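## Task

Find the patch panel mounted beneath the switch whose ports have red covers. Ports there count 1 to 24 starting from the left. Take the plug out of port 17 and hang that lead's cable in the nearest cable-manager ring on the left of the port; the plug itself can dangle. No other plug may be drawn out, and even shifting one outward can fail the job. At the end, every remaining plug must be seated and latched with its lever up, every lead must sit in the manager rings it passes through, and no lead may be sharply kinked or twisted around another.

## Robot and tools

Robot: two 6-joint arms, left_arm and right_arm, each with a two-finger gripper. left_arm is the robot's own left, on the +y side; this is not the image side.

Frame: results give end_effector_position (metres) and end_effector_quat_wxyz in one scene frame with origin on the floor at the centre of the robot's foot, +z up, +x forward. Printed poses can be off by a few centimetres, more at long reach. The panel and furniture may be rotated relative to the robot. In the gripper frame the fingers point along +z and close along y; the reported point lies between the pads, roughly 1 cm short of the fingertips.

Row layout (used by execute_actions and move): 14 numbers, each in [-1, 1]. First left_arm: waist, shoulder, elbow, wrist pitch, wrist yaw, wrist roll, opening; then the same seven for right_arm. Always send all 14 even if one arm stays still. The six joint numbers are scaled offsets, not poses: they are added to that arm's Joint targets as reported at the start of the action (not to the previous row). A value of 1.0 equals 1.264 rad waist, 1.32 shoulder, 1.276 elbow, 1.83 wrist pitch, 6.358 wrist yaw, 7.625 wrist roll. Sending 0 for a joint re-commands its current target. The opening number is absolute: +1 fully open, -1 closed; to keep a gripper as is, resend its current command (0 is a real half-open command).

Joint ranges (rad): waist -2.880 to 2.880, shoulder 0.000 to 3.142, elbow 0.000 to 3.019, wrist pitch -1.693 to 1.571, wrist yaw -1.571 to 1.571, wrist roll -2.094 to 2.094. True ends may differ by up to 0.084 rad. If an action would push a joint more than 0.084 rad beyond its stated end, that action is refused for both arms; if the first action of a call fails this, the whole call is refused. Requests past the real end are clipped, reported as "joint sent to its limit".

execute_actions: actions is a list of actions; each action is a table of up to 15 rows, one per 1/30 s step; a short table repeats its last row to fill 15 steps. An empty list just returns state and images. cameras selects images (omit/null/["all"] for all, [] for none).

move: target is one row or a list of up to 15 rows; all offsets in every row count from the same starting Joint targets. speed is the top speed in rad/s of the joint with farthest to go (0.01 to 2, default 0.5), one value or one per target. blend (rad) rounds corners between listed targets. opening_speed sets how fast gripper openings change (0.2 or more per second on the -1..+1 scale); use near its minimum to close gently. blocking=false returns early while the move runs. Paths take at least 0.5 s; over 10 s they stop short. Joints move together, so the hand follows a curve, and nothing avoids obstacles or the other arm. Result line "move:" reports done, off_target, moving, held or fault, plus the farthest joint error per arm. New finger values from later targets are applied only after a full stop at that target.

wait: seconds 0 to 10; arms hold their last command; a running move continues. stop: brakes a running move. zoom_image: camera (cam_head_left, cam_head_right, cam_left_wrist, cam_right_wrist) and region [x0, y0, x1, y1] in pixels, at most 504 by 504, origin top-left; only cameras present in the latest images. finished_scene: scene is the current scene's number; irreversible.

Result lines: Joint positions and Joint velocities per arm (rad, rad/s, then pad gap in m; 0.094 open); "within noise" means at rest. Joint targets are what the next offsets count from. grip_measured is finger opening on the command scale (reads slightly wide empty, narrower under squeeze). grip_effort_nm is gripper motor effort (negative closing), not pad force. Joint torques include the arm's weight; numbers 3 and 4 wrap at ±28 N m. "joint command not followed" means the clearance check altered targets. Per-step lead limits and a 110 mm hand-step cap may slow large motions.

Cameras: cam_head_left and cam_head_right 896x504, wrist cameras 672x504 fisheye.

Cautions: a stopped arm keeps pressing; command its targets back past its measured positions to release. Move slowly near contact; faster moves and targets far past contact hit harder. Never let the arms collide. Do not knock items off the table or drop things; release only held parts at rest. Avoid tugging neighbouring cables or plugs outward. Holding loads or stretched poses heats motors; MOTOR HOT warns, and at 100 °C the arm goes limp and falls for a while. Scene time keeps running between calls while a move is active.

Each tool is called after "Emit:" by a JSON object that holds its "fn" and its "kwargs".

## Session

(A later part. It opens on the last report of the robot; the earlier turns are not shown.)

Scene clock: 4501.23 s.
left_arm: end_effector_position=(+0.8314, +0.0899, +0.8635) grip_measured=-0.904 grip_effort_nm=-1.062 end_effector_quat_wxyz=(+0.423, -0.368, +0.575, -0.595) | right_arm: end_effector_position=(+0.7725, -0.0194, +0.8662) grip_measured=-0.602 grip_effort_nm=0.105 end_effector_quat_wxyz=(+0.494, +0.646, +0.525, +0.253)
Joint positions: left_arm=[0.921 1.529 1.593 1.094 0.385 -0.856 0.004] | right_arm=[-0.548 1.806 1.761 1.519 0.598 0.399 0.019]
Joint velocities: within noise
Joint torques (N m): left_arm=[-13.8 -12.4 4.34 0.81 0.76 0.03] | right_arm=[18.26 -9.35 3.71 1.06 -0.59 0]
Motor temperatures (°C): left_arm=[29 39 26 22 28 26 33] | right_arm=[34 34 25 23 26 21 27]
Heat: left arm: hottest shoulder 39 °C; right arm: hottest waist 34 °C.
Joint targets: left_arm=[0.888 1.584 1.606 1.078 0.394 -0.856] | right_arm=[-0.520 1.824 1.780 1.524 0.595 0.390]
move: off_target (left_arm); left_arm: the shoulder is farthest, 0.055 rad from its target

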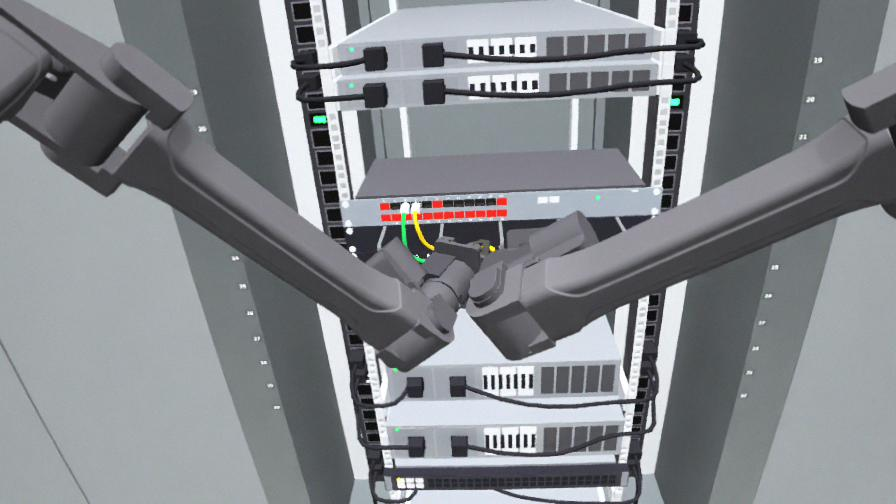

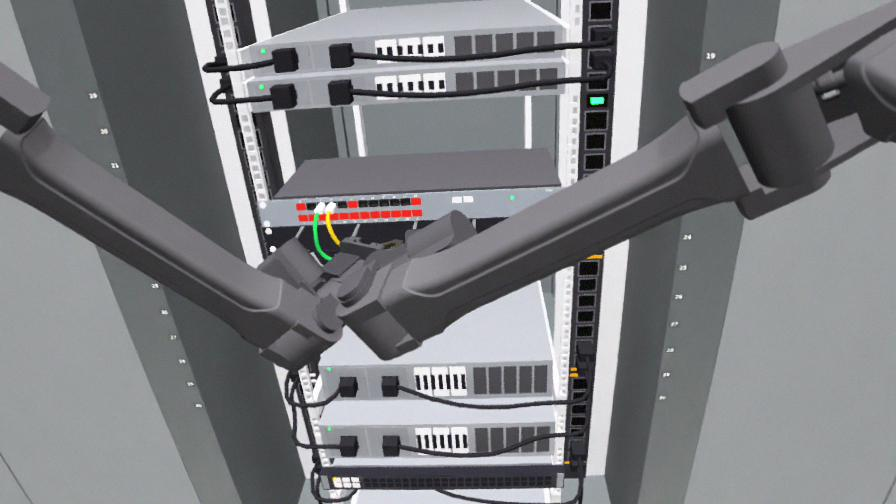

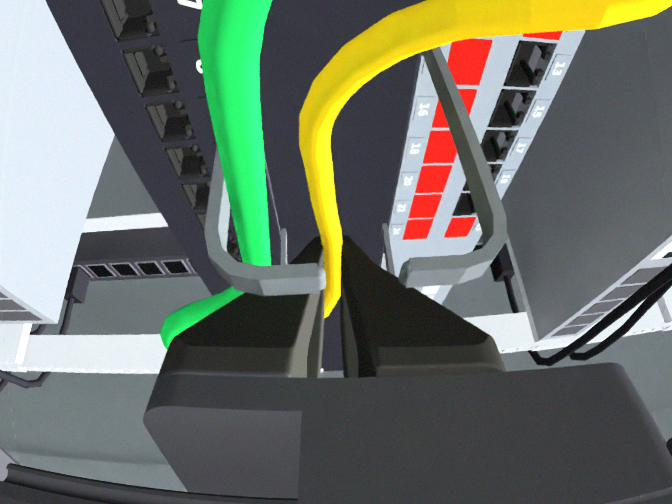

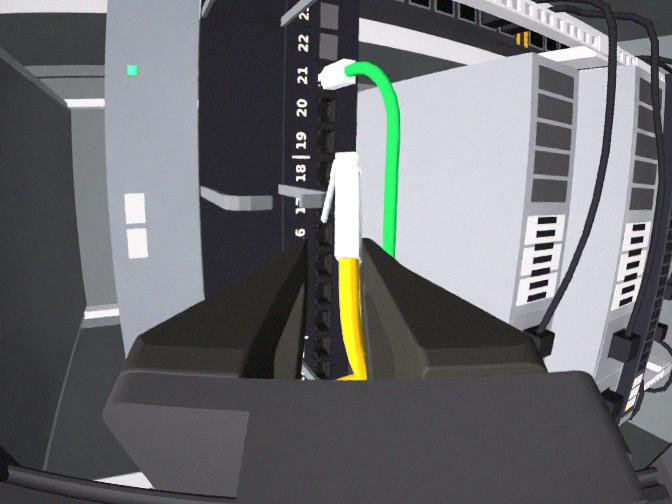

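Emit:
{"fn": "move", "kwargs": {"target": [0,0,0,0,0,0,-0.95,0,-0.1462,-0.2688,-0.0186,-0.0142,0.0039,-0.6], "speed": 0.15}}

Scene clock: 4521.63 s.
left_arm: end_effector_position=(+0.8315, +0.0900, +0.8634) grip_measured=-0.904 grip_effort_nm=-1.062 end_effector_quat_wxyz=(+0.423, -0.368, +0.575, -0.595) | right_arm: end_effector_position=(+0.7267, -0.0235, +0.8839) grip_measured=-0.601 grip_effort_nm=0.105 end_effector_quat_wxyz=(+0.462, +0.592, +0.591, +0.294)
Joint positions: left_arm=[0.921 1.529 1.593 1.094 0.384 -0.856 0.004] | right_arm=[-0.544 1.651 1.445 1.5 0.509 0.405 0.019]
Joint velocities: within noise
Joint torques (N m): left_arm=[-13.8 -12.34 4.34 0.84 0.78 0.04] | right_arm=[16.26 -11.75 0.76 0.46 -0.62 0.26]
Motor temperatures (°C): left_arm=[29 39 26 22 28 26 33] | right_arm=[34 35 25 23 26 21 26]
Heat: left arm: hottest shoulder 39 °C; right arm: hottest shoulder 35 °C.
Joint targets: left_arm=[0.888 1.584 1.606 1.078 0.393 -0.856] | right_arm=[-0.520 1.631 1.437 1.489 0.505 0.420]
move: off_target (left_arm); left_arm: the shoulder is farthest, 0.055 rad from its target

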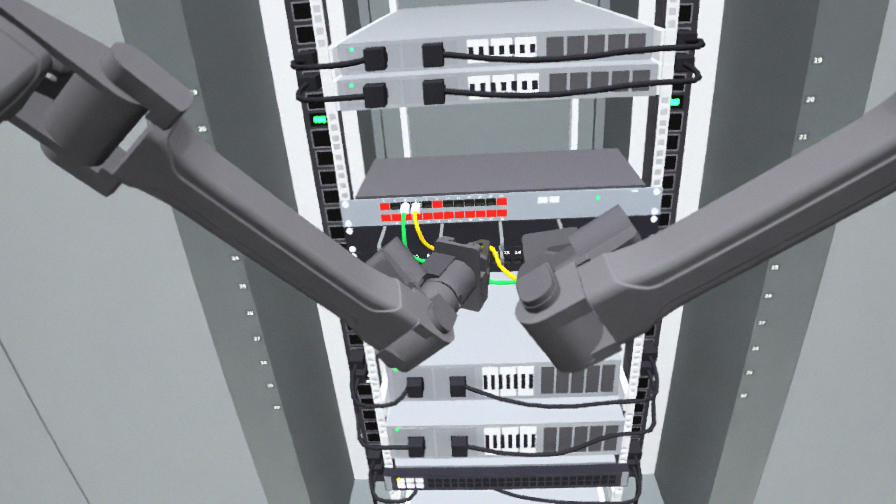

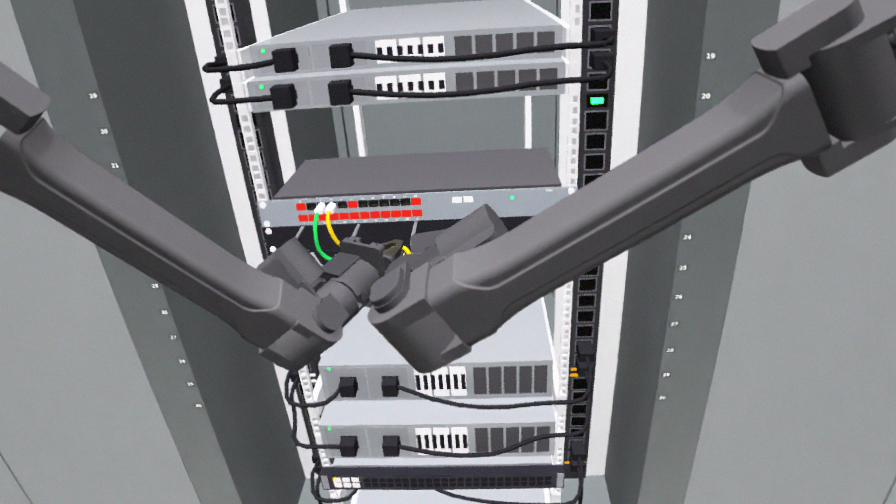

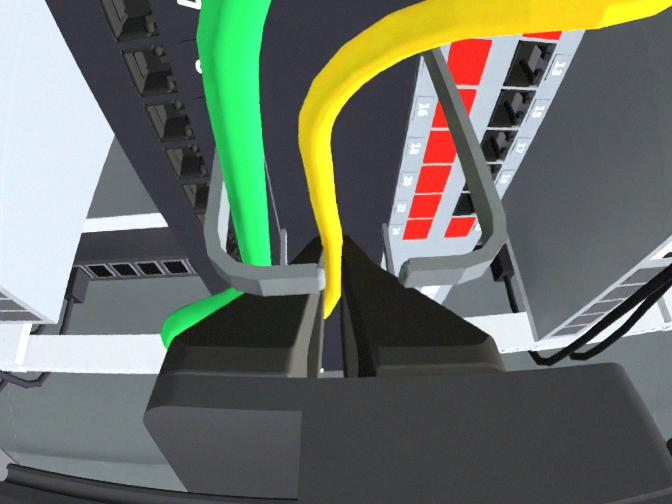

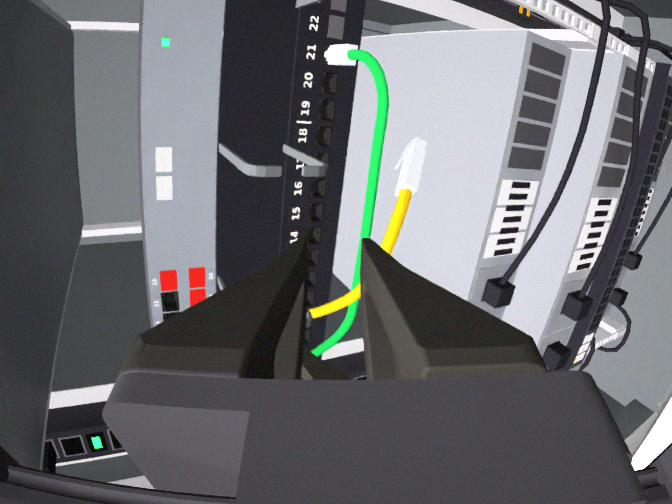

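Emit:
{"fn": "move", "kwargs": {"target": [0,0,0,0,0,0,-0.95,-0.4929,-0.2727,-0.1912,-0.2645,-0.2007,-0.1384,-0.6], "speed": 0.5}}

Emit:
{"fn": "zoom_image", "kwargs": {"camera": "cam_right_wrist", "region": [100, 0, 440, 300]}}

Emit:
{"fn": "zoom_image", "kwargs": {"camera": "cam_head_left", "region": [420, 210, 580, 330]}}

Emit:
{"fn": "zoom_image", "kwargs": {"camera": "cam_head_right", "region": [330, 210, 490, 330]}}

Scene clock: 4540.17 s.
left_arm: end_effector_position=(+0.8315, +0.0900, +0.8634) grip_measured=-0.904 grip_effort_nm=-1.057 end_effector_quat_wxyz=(+0.423, -0.368, +0.575, -0.595) | right_arm: end_effector_position=(+0.7066, -0.1391, +0.8565) grip_measured=-0.601 grip_effort_nm=0.100 end_effector_quat_wxyz=(+0.651, -0.266, +0.657, +0.272)
Joint positions: left_arm=[0.921 1.529 1.593 1.094 0.384 -0.856 0.004] | right_arm=[-1.129 1.295 1.201 1.016 -0.768 -0.62 0.019]
Joint velocities: within noise
Joint torques (N m): left_arm=[-13.74 -12.34 4.3 0.81 0.77 0.02] | right_arm=[5.25 -18.2 1.43 1.01 -0.52 0.01]
Motor temperatures (°C): left_arm=[29 39 26 22 29 26 33] | right_arm=[34 36 25 23 26 21 26]
Heat: left arm: hottest shoulder 39 °C; right arm: hottest shoulder 36 °C.
Joint targets: left_arm=[0.888 1.584 1.606 1.078 0.393 -0.856] | right_arm=[-1.142 1.271 1.193 1.005 -0.771 -0.635]
move: off_target (left_arm); left_arm: the shoulder is farthest, 0.055 rad from its target

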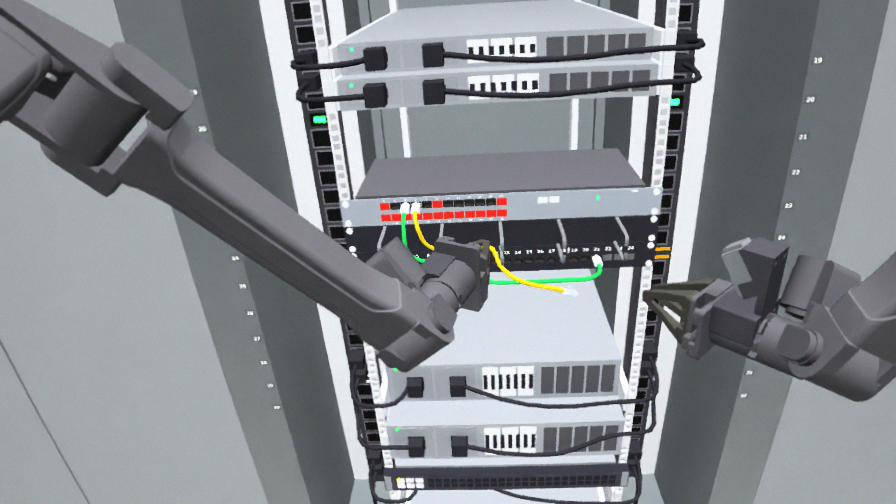

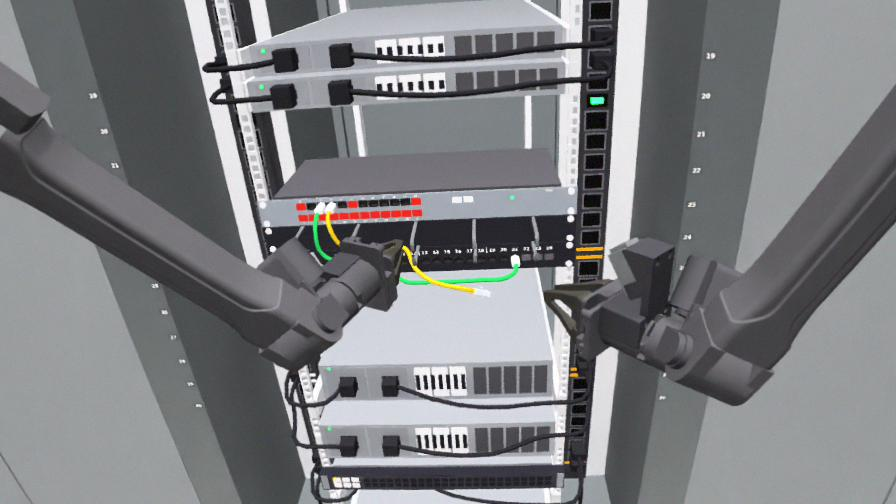

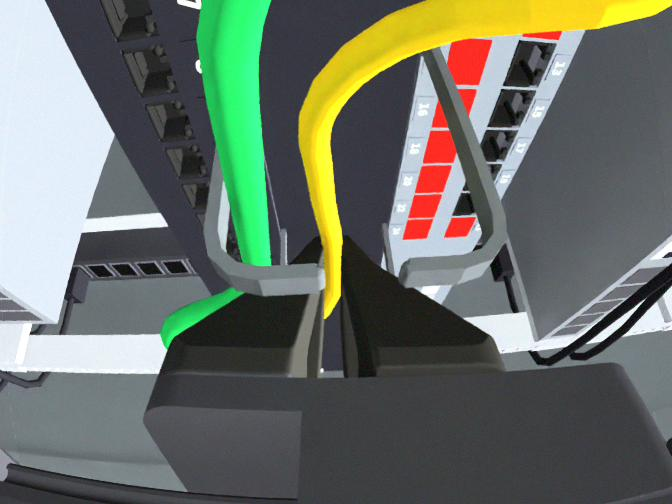

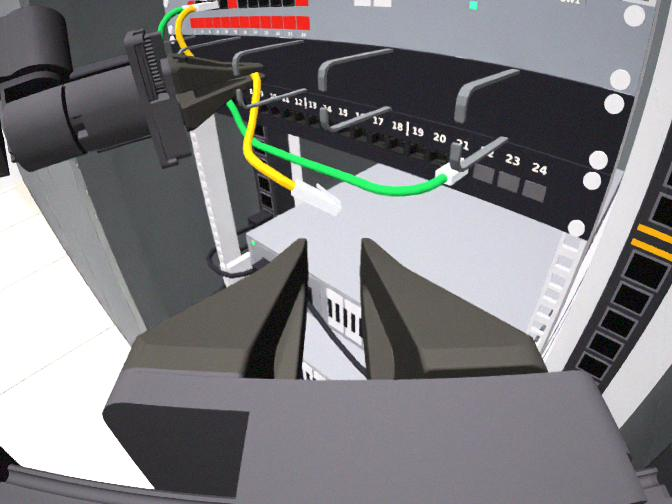

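Scaled by 1.482 from the camera's 672x504 image, which has a finer 960x720 frame.

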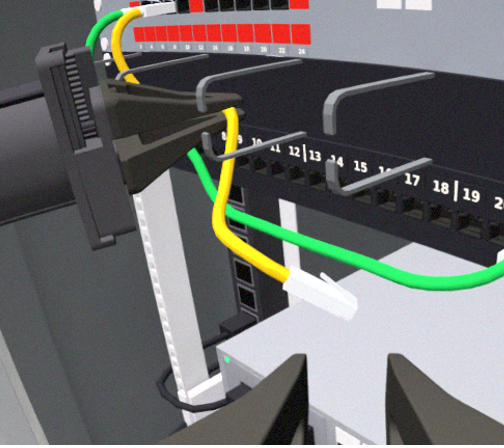

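Scaled by 3.150 from the camera's 896x504 image, which has a finer 1280x720 frame.

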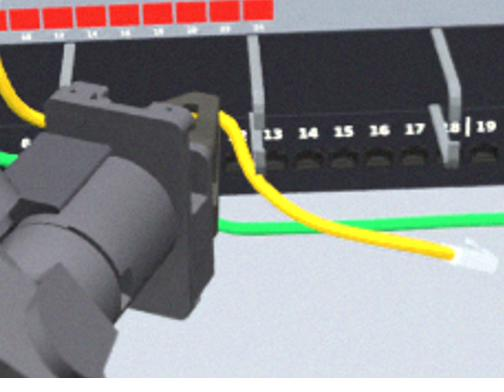

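Scaled by 3.150 from the camera's 896x504 image, which has a finer 1280x720 frame.

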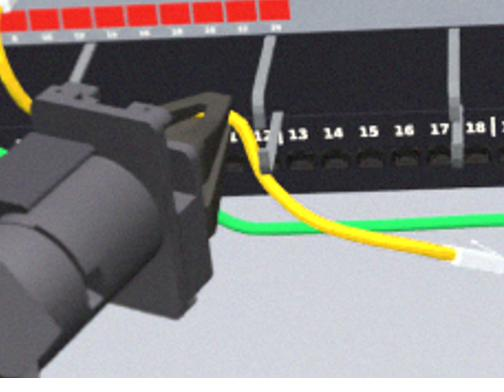

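Emit:
{"fn": "zoom_image", "kwargs": {"camera": "cam_right_wrist", "region": [200, 30, 340, 180]}}

Emit:
{"fn": "zoom_image", "kwargs": {"camera": "cam_head_left", "region": [470, 220, 540, 290]}}

Emit:
{"fn": "zoom_image", "kwargs": {"camera": "cam_head_right", "region": [385, 220, 455, 290]}}

Scaled by 3.360 from the camera's 672x504 image, which has a finer 960x720 frame.

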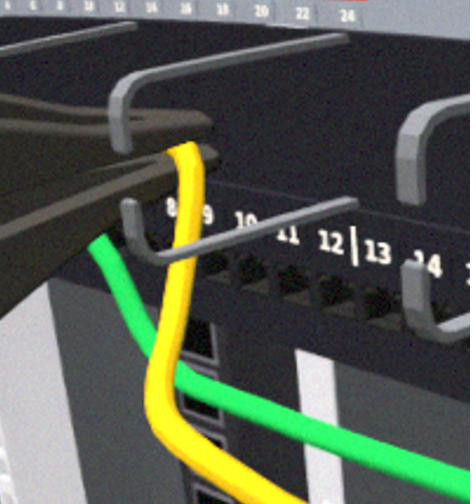

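Scaled by 7.200 from the camera's 896x504 image, which has a finer 1280x720 frame.

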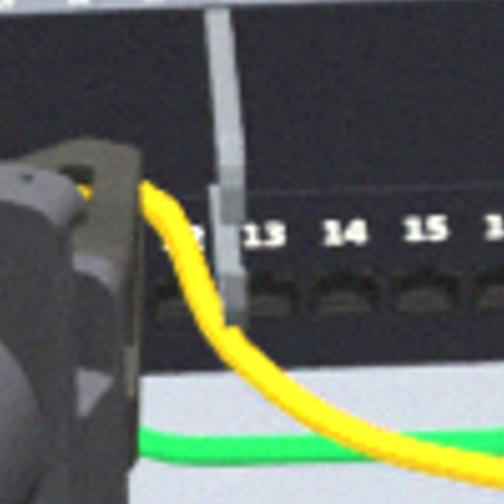

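Scaled by 7.200 from the camera's 896x504 image, which has a finer 1280x720 frame.

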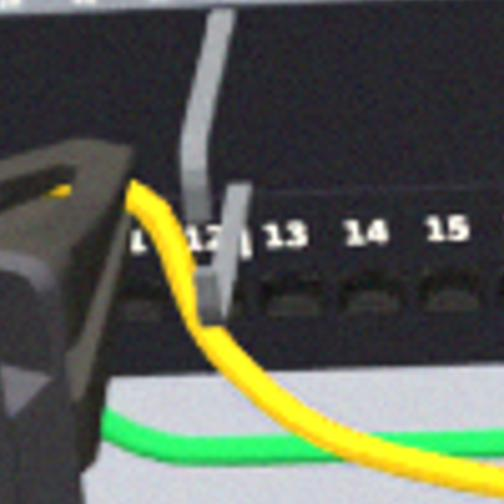

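Emit:
{"fn": "zoom_image", "kwargs": {"camera": "cam_head_left", "region": [484, 240, 520, 276]}}

Emit:
{"fn": "zoom_image", "kwargs": {"camera": "cam_head_right", "region": [396, 240, 432, 276]}}

Emit:
{"fn": "zoom_image", "kwargs": {"camera": "cam_right_wrist", "region": [230, 60, 280, 120]}}

Scaled by 14.000 from the camera's 896x504 image, which has a finer 1280x720 frame.

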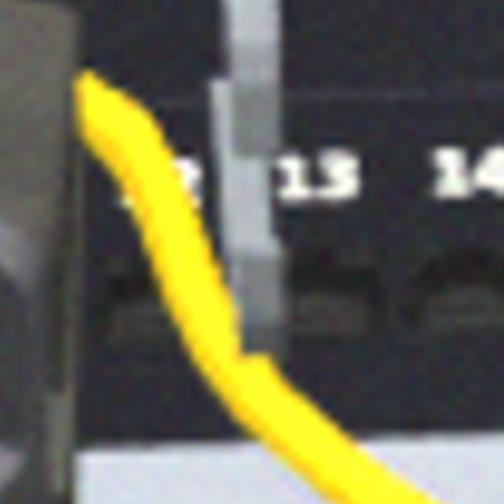

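Scaled by 14.000 from the camera's 896x504 image, which has a finer 1280x720 frame.

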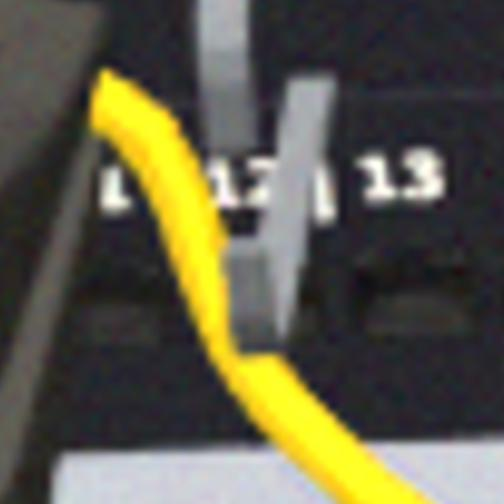

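Scaled by 8.400 from the camera's 672x504 image, which has a finer 960x720 frame.

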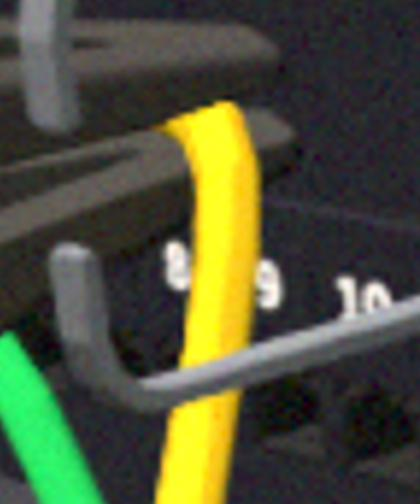

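Emit:
{"fn": "move", "kwargs": {"target": [0,0,0,0,0,0,-0.95,0.265,0.2841,0.203,0.1202,0.0624,0.186,-0.5], "speed": 0.4}}

Emit:
{"fn": "zoom_image", "kwargs": {"camera": "cam_right_wrist", "region": [150, 50, 500, 400]}}

Scene clock: 4661.70 s.
left_arm: end_effector_position=(+0.8315, +0.0900, +0.8634) grip_measured=-0.904 grip_effort_nm=-1.062 end_effector_quat_wxyz=(+0.423, -0.368, +0.575, -0.595) | right_arm: end_effector_position=(+0.7278, +0.0046, +0.8353) grip_measured=-0.501 grip_effort_nm=0.100 end_effector_quat_wxyz=(+0.372, +0.362, +0.602, +0.607)
Joint positions: left_arm=[0.921 1.529 1.593 1.094 0.384 -0.856 0.004] | right_arm=[-0.828 1.629 1.434 1.207 -0.377 0.768 0.023]
Joint velocities: within noise
Joint torques (N m): left_arm=[-13.86 -12.45 4.34 0.83 0.77 0.03] | right_arm=[13.68 -12.34 2.89 2.04 -0.36 0.22]
Motor temperatures (°C): left_arm=[29 39 27 22 29 26 34] | right_arm=[29 40 24 23 26 21 25]
Heat: left arm: hottest shoulder 39 °C; right arm: hottest shoulder 40 °C.
Joint targets: left_arm=[0.888 1.584 1.606 1.078 0.393 -0.856] | right_arm=[-0.808 1.646 1.452 1.225 -0.374 0.783]
move: off_target (left_arm); left_arm: the shoulder is farthest, 0.055 rad from its target

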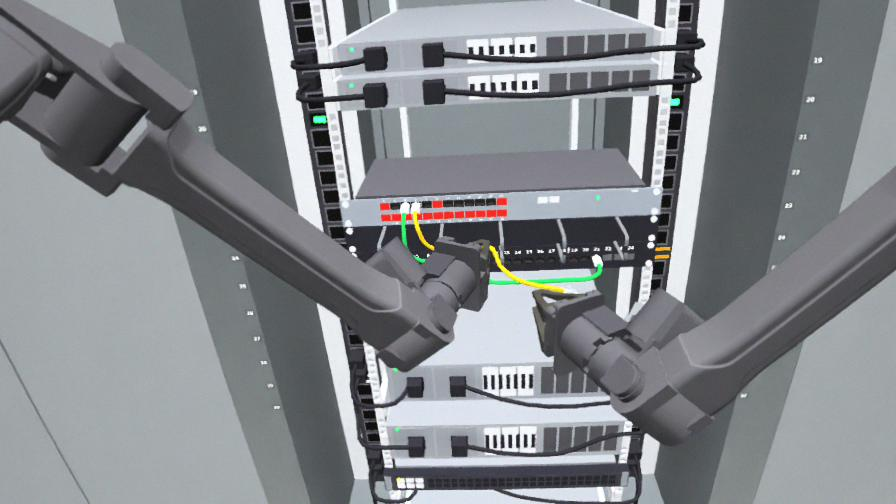

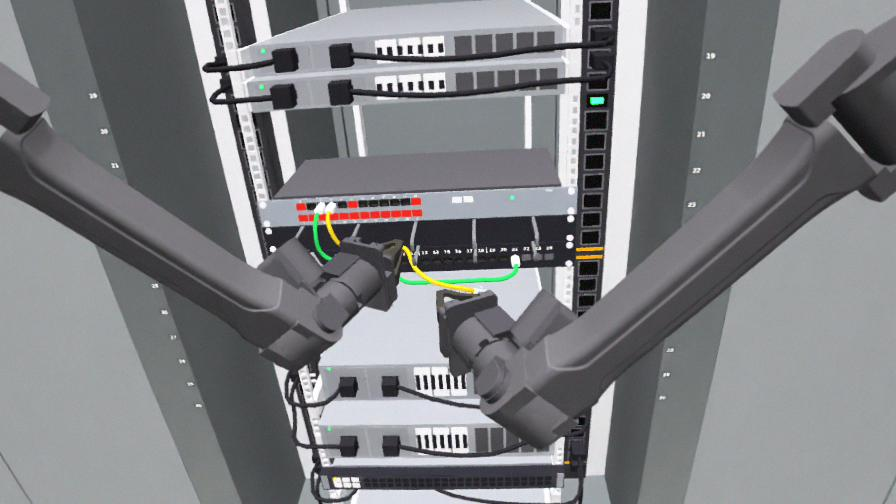

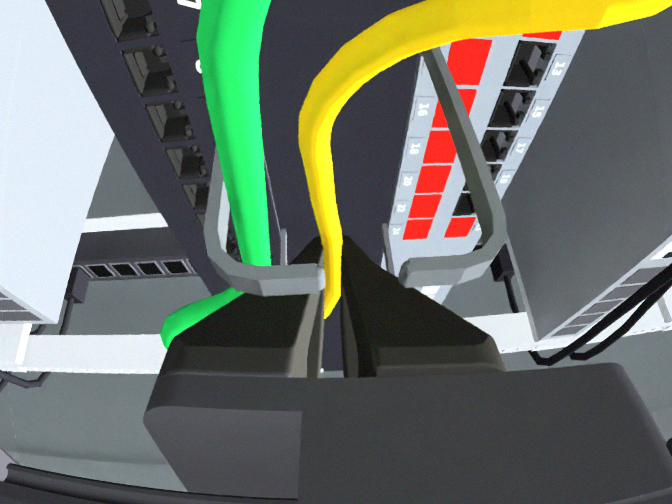

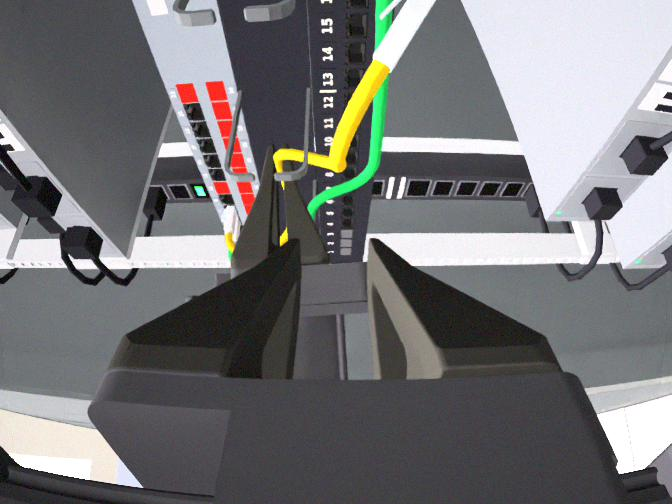

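Scaled by 1.440 from the camera's 672x504 image, which has a finer 960x720 frame.

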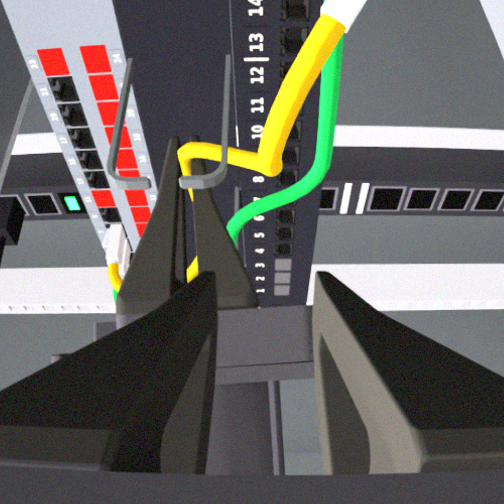

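Emit:
{"fn": "move", "kwargs": {"target": [0,0,0,0,0,0,-0.95,0.0308,0.0443,0.1552,-0.0963,0.0028,-0.0047,-0.65], "speed": 0.15, "cameras": ["cam_right_wrist","cam_left_wrist"]}}

Emit:
{"fn": "zoom_image", "kwargs": {"camera": "cam_right_wrist", "region": [180, 50, 480, 350]}}

Scene clock: 4705.20 s.
left_arm: end_effector_position=(+0.8315, +0.0900, +0.8634) grip_measured=-0.904 grip_effort_nm=-1.062 end_effector_quat_wxyz=(+0.423, -0.368, +0.575, -0.595) | right_arm: end_effector_position=(+0.7808, +0.0285, +0.8373) grip_measured=-0.649 grip_effort_nm=-0.046 end_effector_quat_wxyz=(+0.365, +0.369, +0.596, +0.612)
Joint positions: left_arm=[0.921 1.529 1.593 1.094 0.384 -0.856 0.004] | right_arm=[-0.792 1.683 1.629 1.06 -0.359 0.762 0.017]
Joint velocities: within noise
Joint torques (N m): left_arm=[-13.68 -12.4 4.36 0.81 0.76 0.01] | right_arm=[15.27 -12.81 4.14 0.79 -0.36 -0.06]
Motor temperatures (°C): left_arm=[29 39 27 22 29 26 34] | right_arm=[31 37 25 23 26 21 24]
Heat: left arm: hottest shoulder 39 °C; right arm: hottest shoulder 37 °C.
Joint targets: left_arm=[0.888 1.584 1.606 1.078 0.393 -0.856] | right_arm=[-0.769 1.705 1.650 1.049 -0.356 0.747]
move: off_target (left_arm); left_arm: the shoulder is farthest, 0.055 rad from its target
Images, in order (width x height): cam_left_wrist 672x504, cam_right_wrist 672x504.

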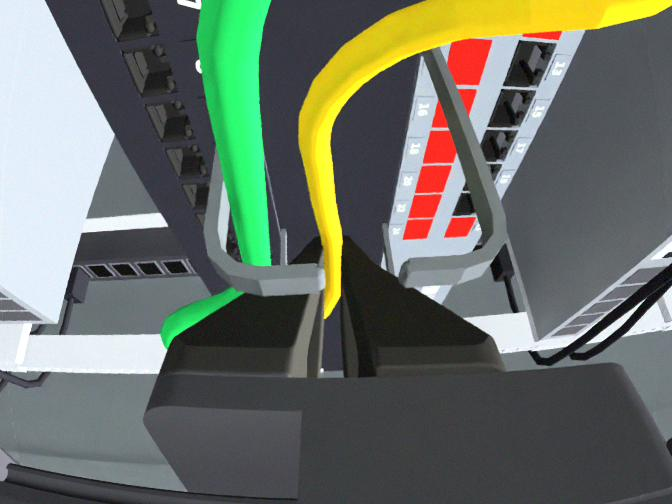

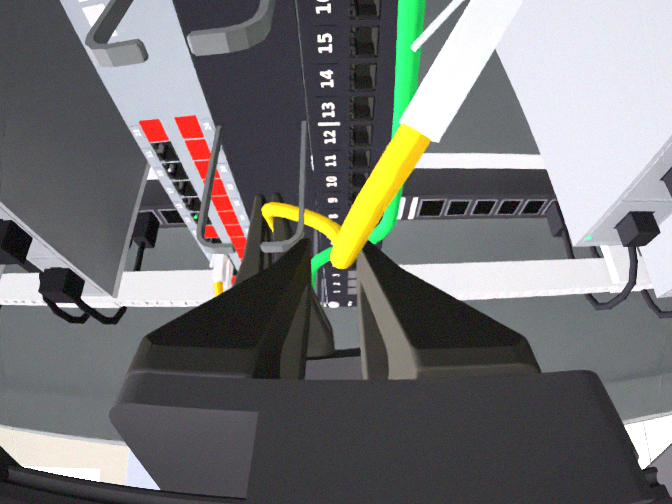

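Scaled by 1.680 from the camera's 672x504 image, which has a finer 960x720 frame.

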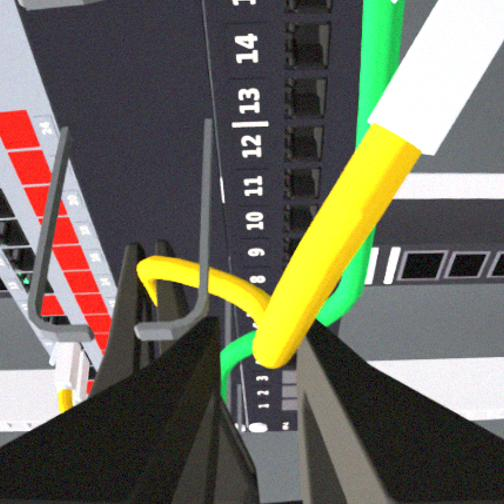

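Emit:
{"fn": "move", "kwargs": {"target": [0,0,0,0,0,0,-0.95,0.0103,0.0148,0.0517,-0.0321,0.001,-0.0016,-0.65], "speed": 0.1, "cameras": ["cam_right_wrist"]}}

Emit:
{"fn": "zoom_image", "kwargs": {"camera": "cam_right_wrist", "region": [180, 100, 480, 400]}}

Emit:
{"fn": "zoom_image", "kwargs": {"camera": "cam_head_left", "region": [440, 220, 560, 310]}}

Scene clock: 4714.17 s.
left_arm: end_effector_position=(+0.8315, +0.0900, +0.8634) grip_measured=-0.904 grip_effort_nm=-1.062 end_effector_quat_wxyz=(+0.423, -0.368, +0.575, -0.595) | right_arm: end_effector_position=(+0.7962, +0.0379, +0.8372) grip_measured=-0.649 grip_effort_nm=-0.037 end_effector_quat_wxyz=(+0.361, +0.369, +0.599, +0.612)
Joint positions: left_arm=[0.921 1.529 1.593 1.094 0.384 -0.856 0.004] | right_arm=[-0.779 1.703 1.693 1.001 -0.353 0.75 0.017]
Joint velocities: within noise
Joint torques (N m): left_arm=[-13.68 -12.28 4.34 0.81 0.77 0.02] | right_arm=[15.68 -12.63 4.59 0.76 -0.37 -0.06]
Motor temperatures (°C): left_arm=[29 39 27 22 29 26 34] | right_arm=[31 38 25 23 26 21 24]
Heat: left arm: hottest shoulder 39 °C; right arm: hottest shoulder 38 °C.
Joint targets: left_arm=[0.888 1.584 1.606 1.078 0.393 -0.856] | right_arm=[-0.756 1.724 1.716 0.991 -0.350 0.735]
move: off_target (left_arm); left_arm: the shoulder is farthest, 0.055 rad from its target
Images, in order (width x height): cam_right_wrist 672x504.

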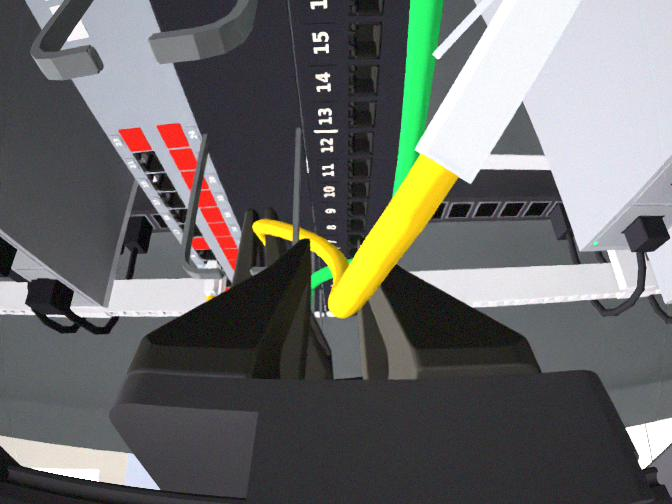

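Scaled by 1.680 from the camera's 672x504 image, which has a finer 960x720 frame.

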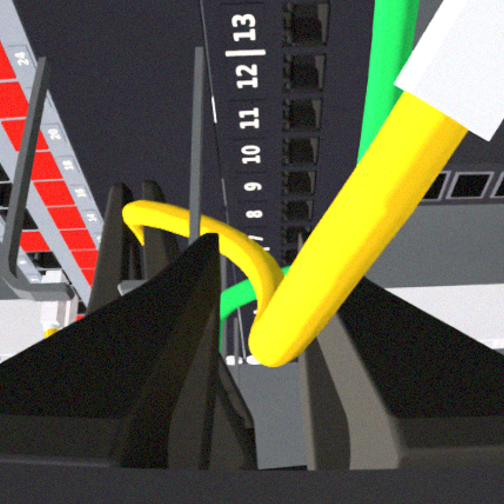

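This scene's latest camera images include none from cam_head_left. They are from: cam_right_wrist. cam_head_left's image comes with the result of a call that names it in "cameras".

Emit:
{"fn": "move", "kwargs": {"target": [0,0,0,0,0,0,-0.95,0,0,0,0,0,0,-0.95], "opening_speed": 0.2}}

Emit:
{"fn": "zoom_image", "kwargs": {"camera": "cam_right_wrist", "region": [180, 100, 480, 400]}}

Emit:
{"fn": "zoom_image", "kwargs": {"camera": "cam_head_left", "region": [440, 220, 560, 310]}}

Emit:
{"fn": "zoom_image", "kwargs": {"camera": "cam_head_right", "region": [340, 220, 460, 310]}}

Scene clock: 4724.20 s.
left_arm: end_effector_position=(+0.8315, +0.0900, +0.8634) grip_measured=-0.904 grip_effort_nm=-1.057 end_effector_quat_wxyz=(+0.423, -0.368, +0.575, -0.595) | right_arm: end_effector_position=(+0.7957, +0.0386, +0.8369) grip_measured=-0.889 grip_effort_nm=-0.984 end_effector_quat_wxyz=(+0.361, +0.369, +0.599, +0.612)
Joint positions: left_arm=[0.921 1.529 1.593 1.094 0.384 -0.856 0.004] | right_arm=[-0.779 1.704 1.693 1 -0.353 0.749 0.005]
Joint velocities: within noise
Joint torques (N m): left_arm=[-13.74 -12.57 4.34 0.84 0.77 0.02] | right_arm=[15.56 -13.22 4.53 0.85 -0.38 -0.06]
Motor temperatures (°C): left_arm=[29 39 27 22 29 26 34] | right_arm=[31 38 25 23 26 21 24]
Heat: left arm: hottest shoulder 39 °C; right arm: hottest shoulder 38 °C.
Joint targets: left_arm=[0.888 1.584 1.606 1.078 0.393 -0.856] | right_arm=[-0.756 1.724 1.716 0.990 -0.350 0.735]
move: off_target (left_arm); left_arm: the shoulder is farthest, 0.055 rad from its target

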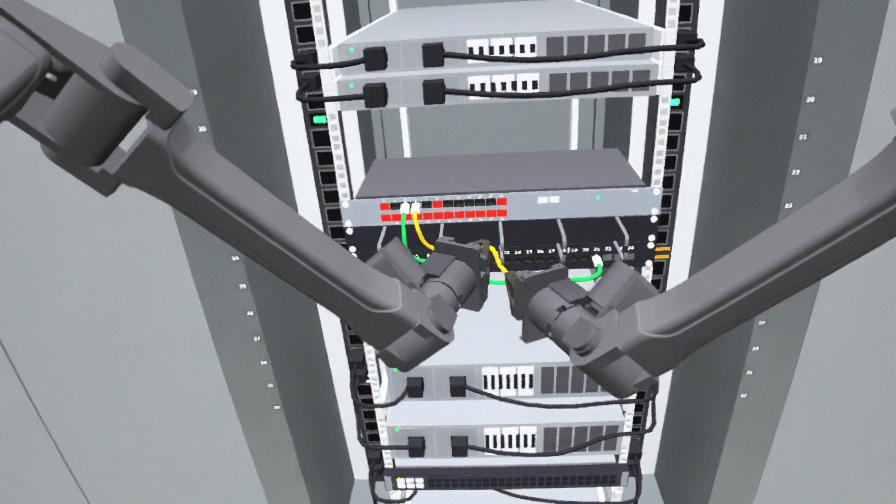

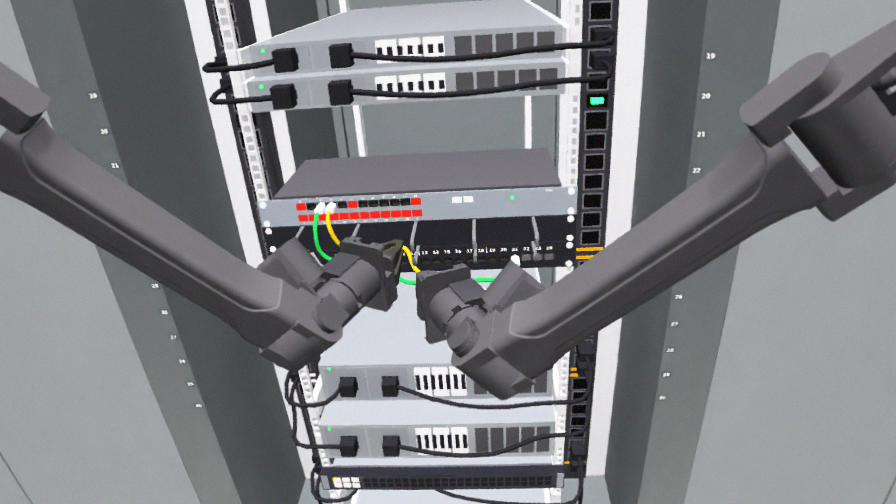

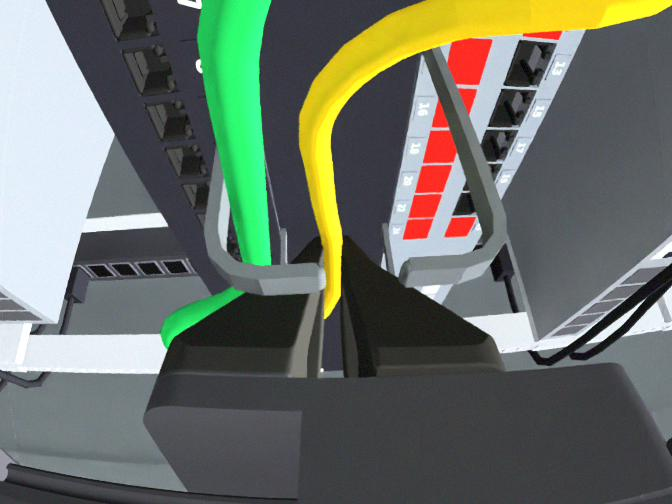

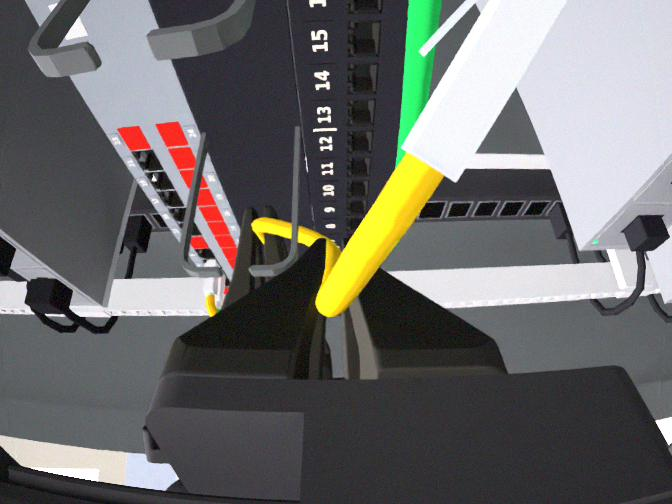

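Scaled by 1.680 from the camera's 672x504 image, which has a finer 960x720 frame.

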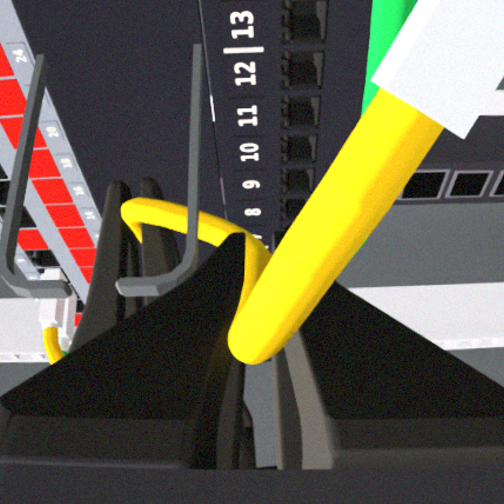

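Scaled by 4.200 from the camera's 896x504 image, which has a finer 1280x720 frame.

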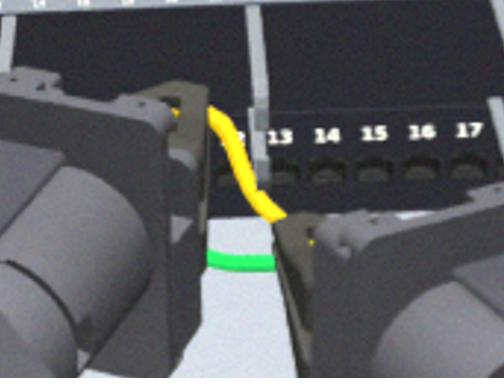

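Scaled by 4.200 from the camera's 896x504 image, which has a finer 1280x720 frame.

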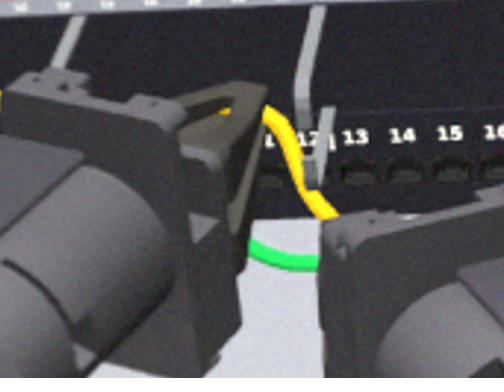

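Emit:
{"fn": "move", "kwargs": {"target": [0,-0.0447,-0.1144,0.0645,0,0,-0.95,0,-0.0409,-0.0784,0.0443,0,0,-0.95], "speed": 0.1}}

Emit:
{"fn": "zoom_image", "kwargs": {"camera": "cam_head_left", "region": [440, 220, 560, 310]}}

Emit:
{"fn": "zoom_image", "kwargs": {"camera": "cam_head_right", "region": [340, 220, 460, 310]}}

Scene clock: 4748.83 s.
left_arm: end_effector_position=(+0.7980, +0.0895, +0.8660) grip_measured=-0.904 grip_effort_nm=-1.062 end_effector_quat_wxyz=(+0.428, -0.367, +0.571, -0.596) | right_arm: end_effector_position=(+0.7733, +0.0384, +0.8355) grip_measured=-0.889 grip_effort_nm=-1.004 end_effector_quat_wxyz=(+0.361, +0.371, +0.601, +0.609)
Joint positions: left_arm=[0.92 1.511 1.485 1.198 0.384 -0.856 0.004] | right_arm=[-0.779 1.693 1.62 1.059 -0.345 0.749 0.005]
Joint velocities: within noise
Joint torques (N m): left_arm=[-13.51 -14.39 1.01 1.4 0.77 0.01] | right_arm=[15.38 -15.85 1.96 1.76 -0.69 -0.04]
Motor temperatures (°C): left_arm=[30 39 27 22 30 26 34] | right_arm=[32 38 25 23 26 21 25]
Heat: left arm: hottest shoulder 39 °C; right arm: hottest shoulder 38 °C.
Joint targets: left_arm=[0.887 1.525 1.461 1.196 0.393 -0.856] | right_arm=[-0.756 1.670 1.616 1.072 -0.350 0.735]
move: done

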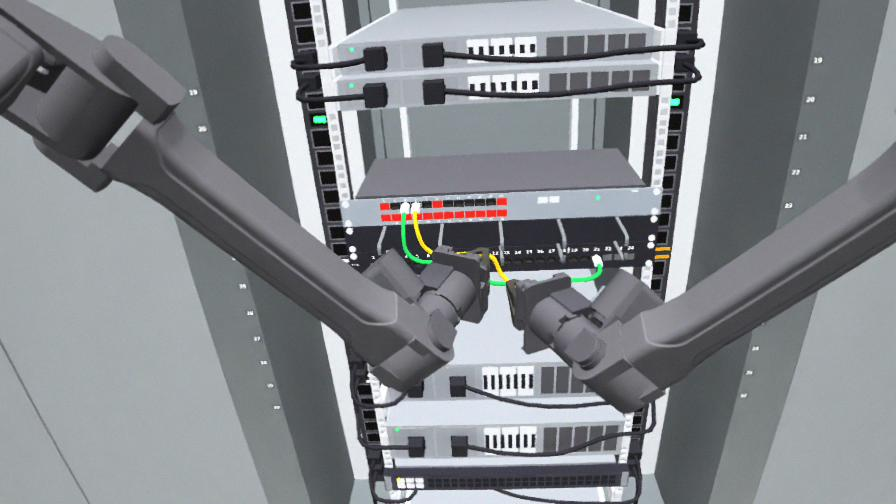

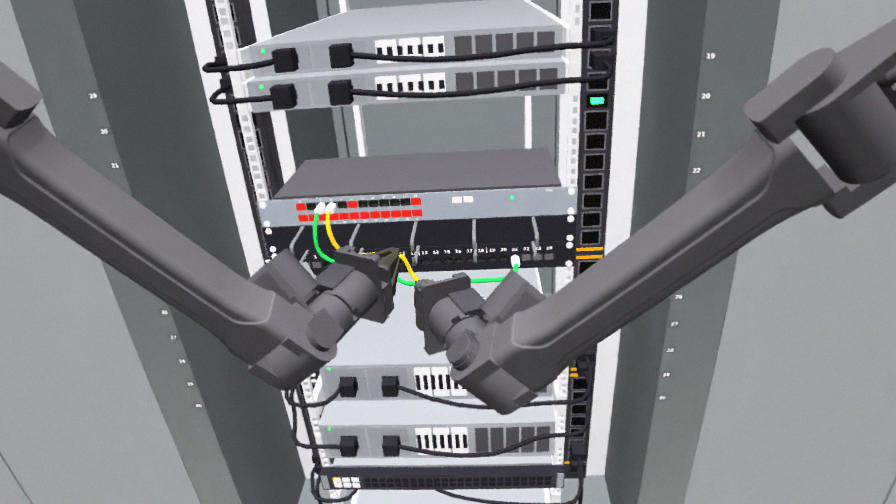

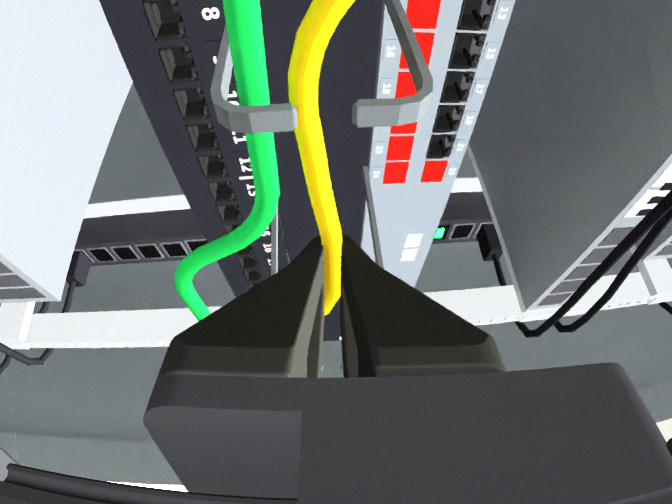

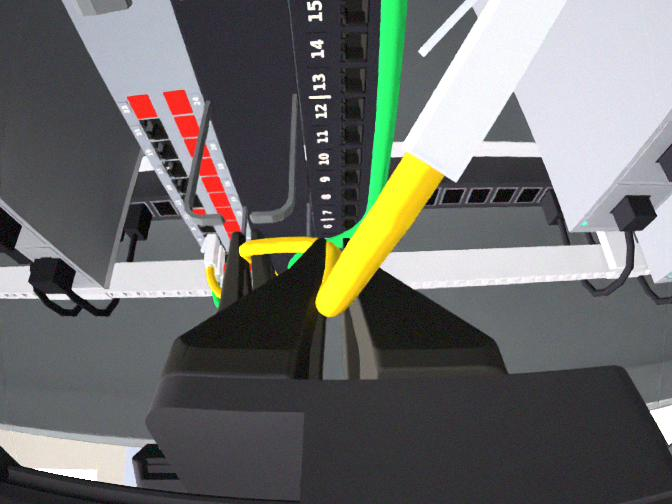

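Scaled by 4.200 from the camera's 896x504 image, which has a finer 1280x720 frame.

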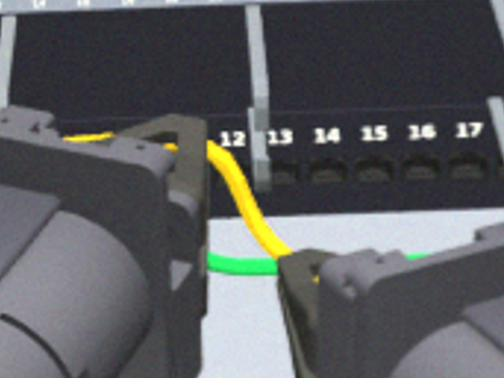

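Scaled by 4.200 from the camera's 896x504 image, which has a finer 1280x720 frame.

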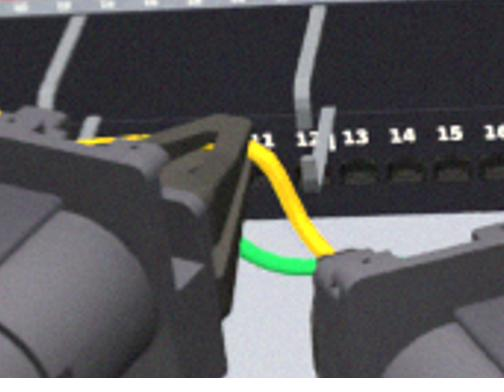

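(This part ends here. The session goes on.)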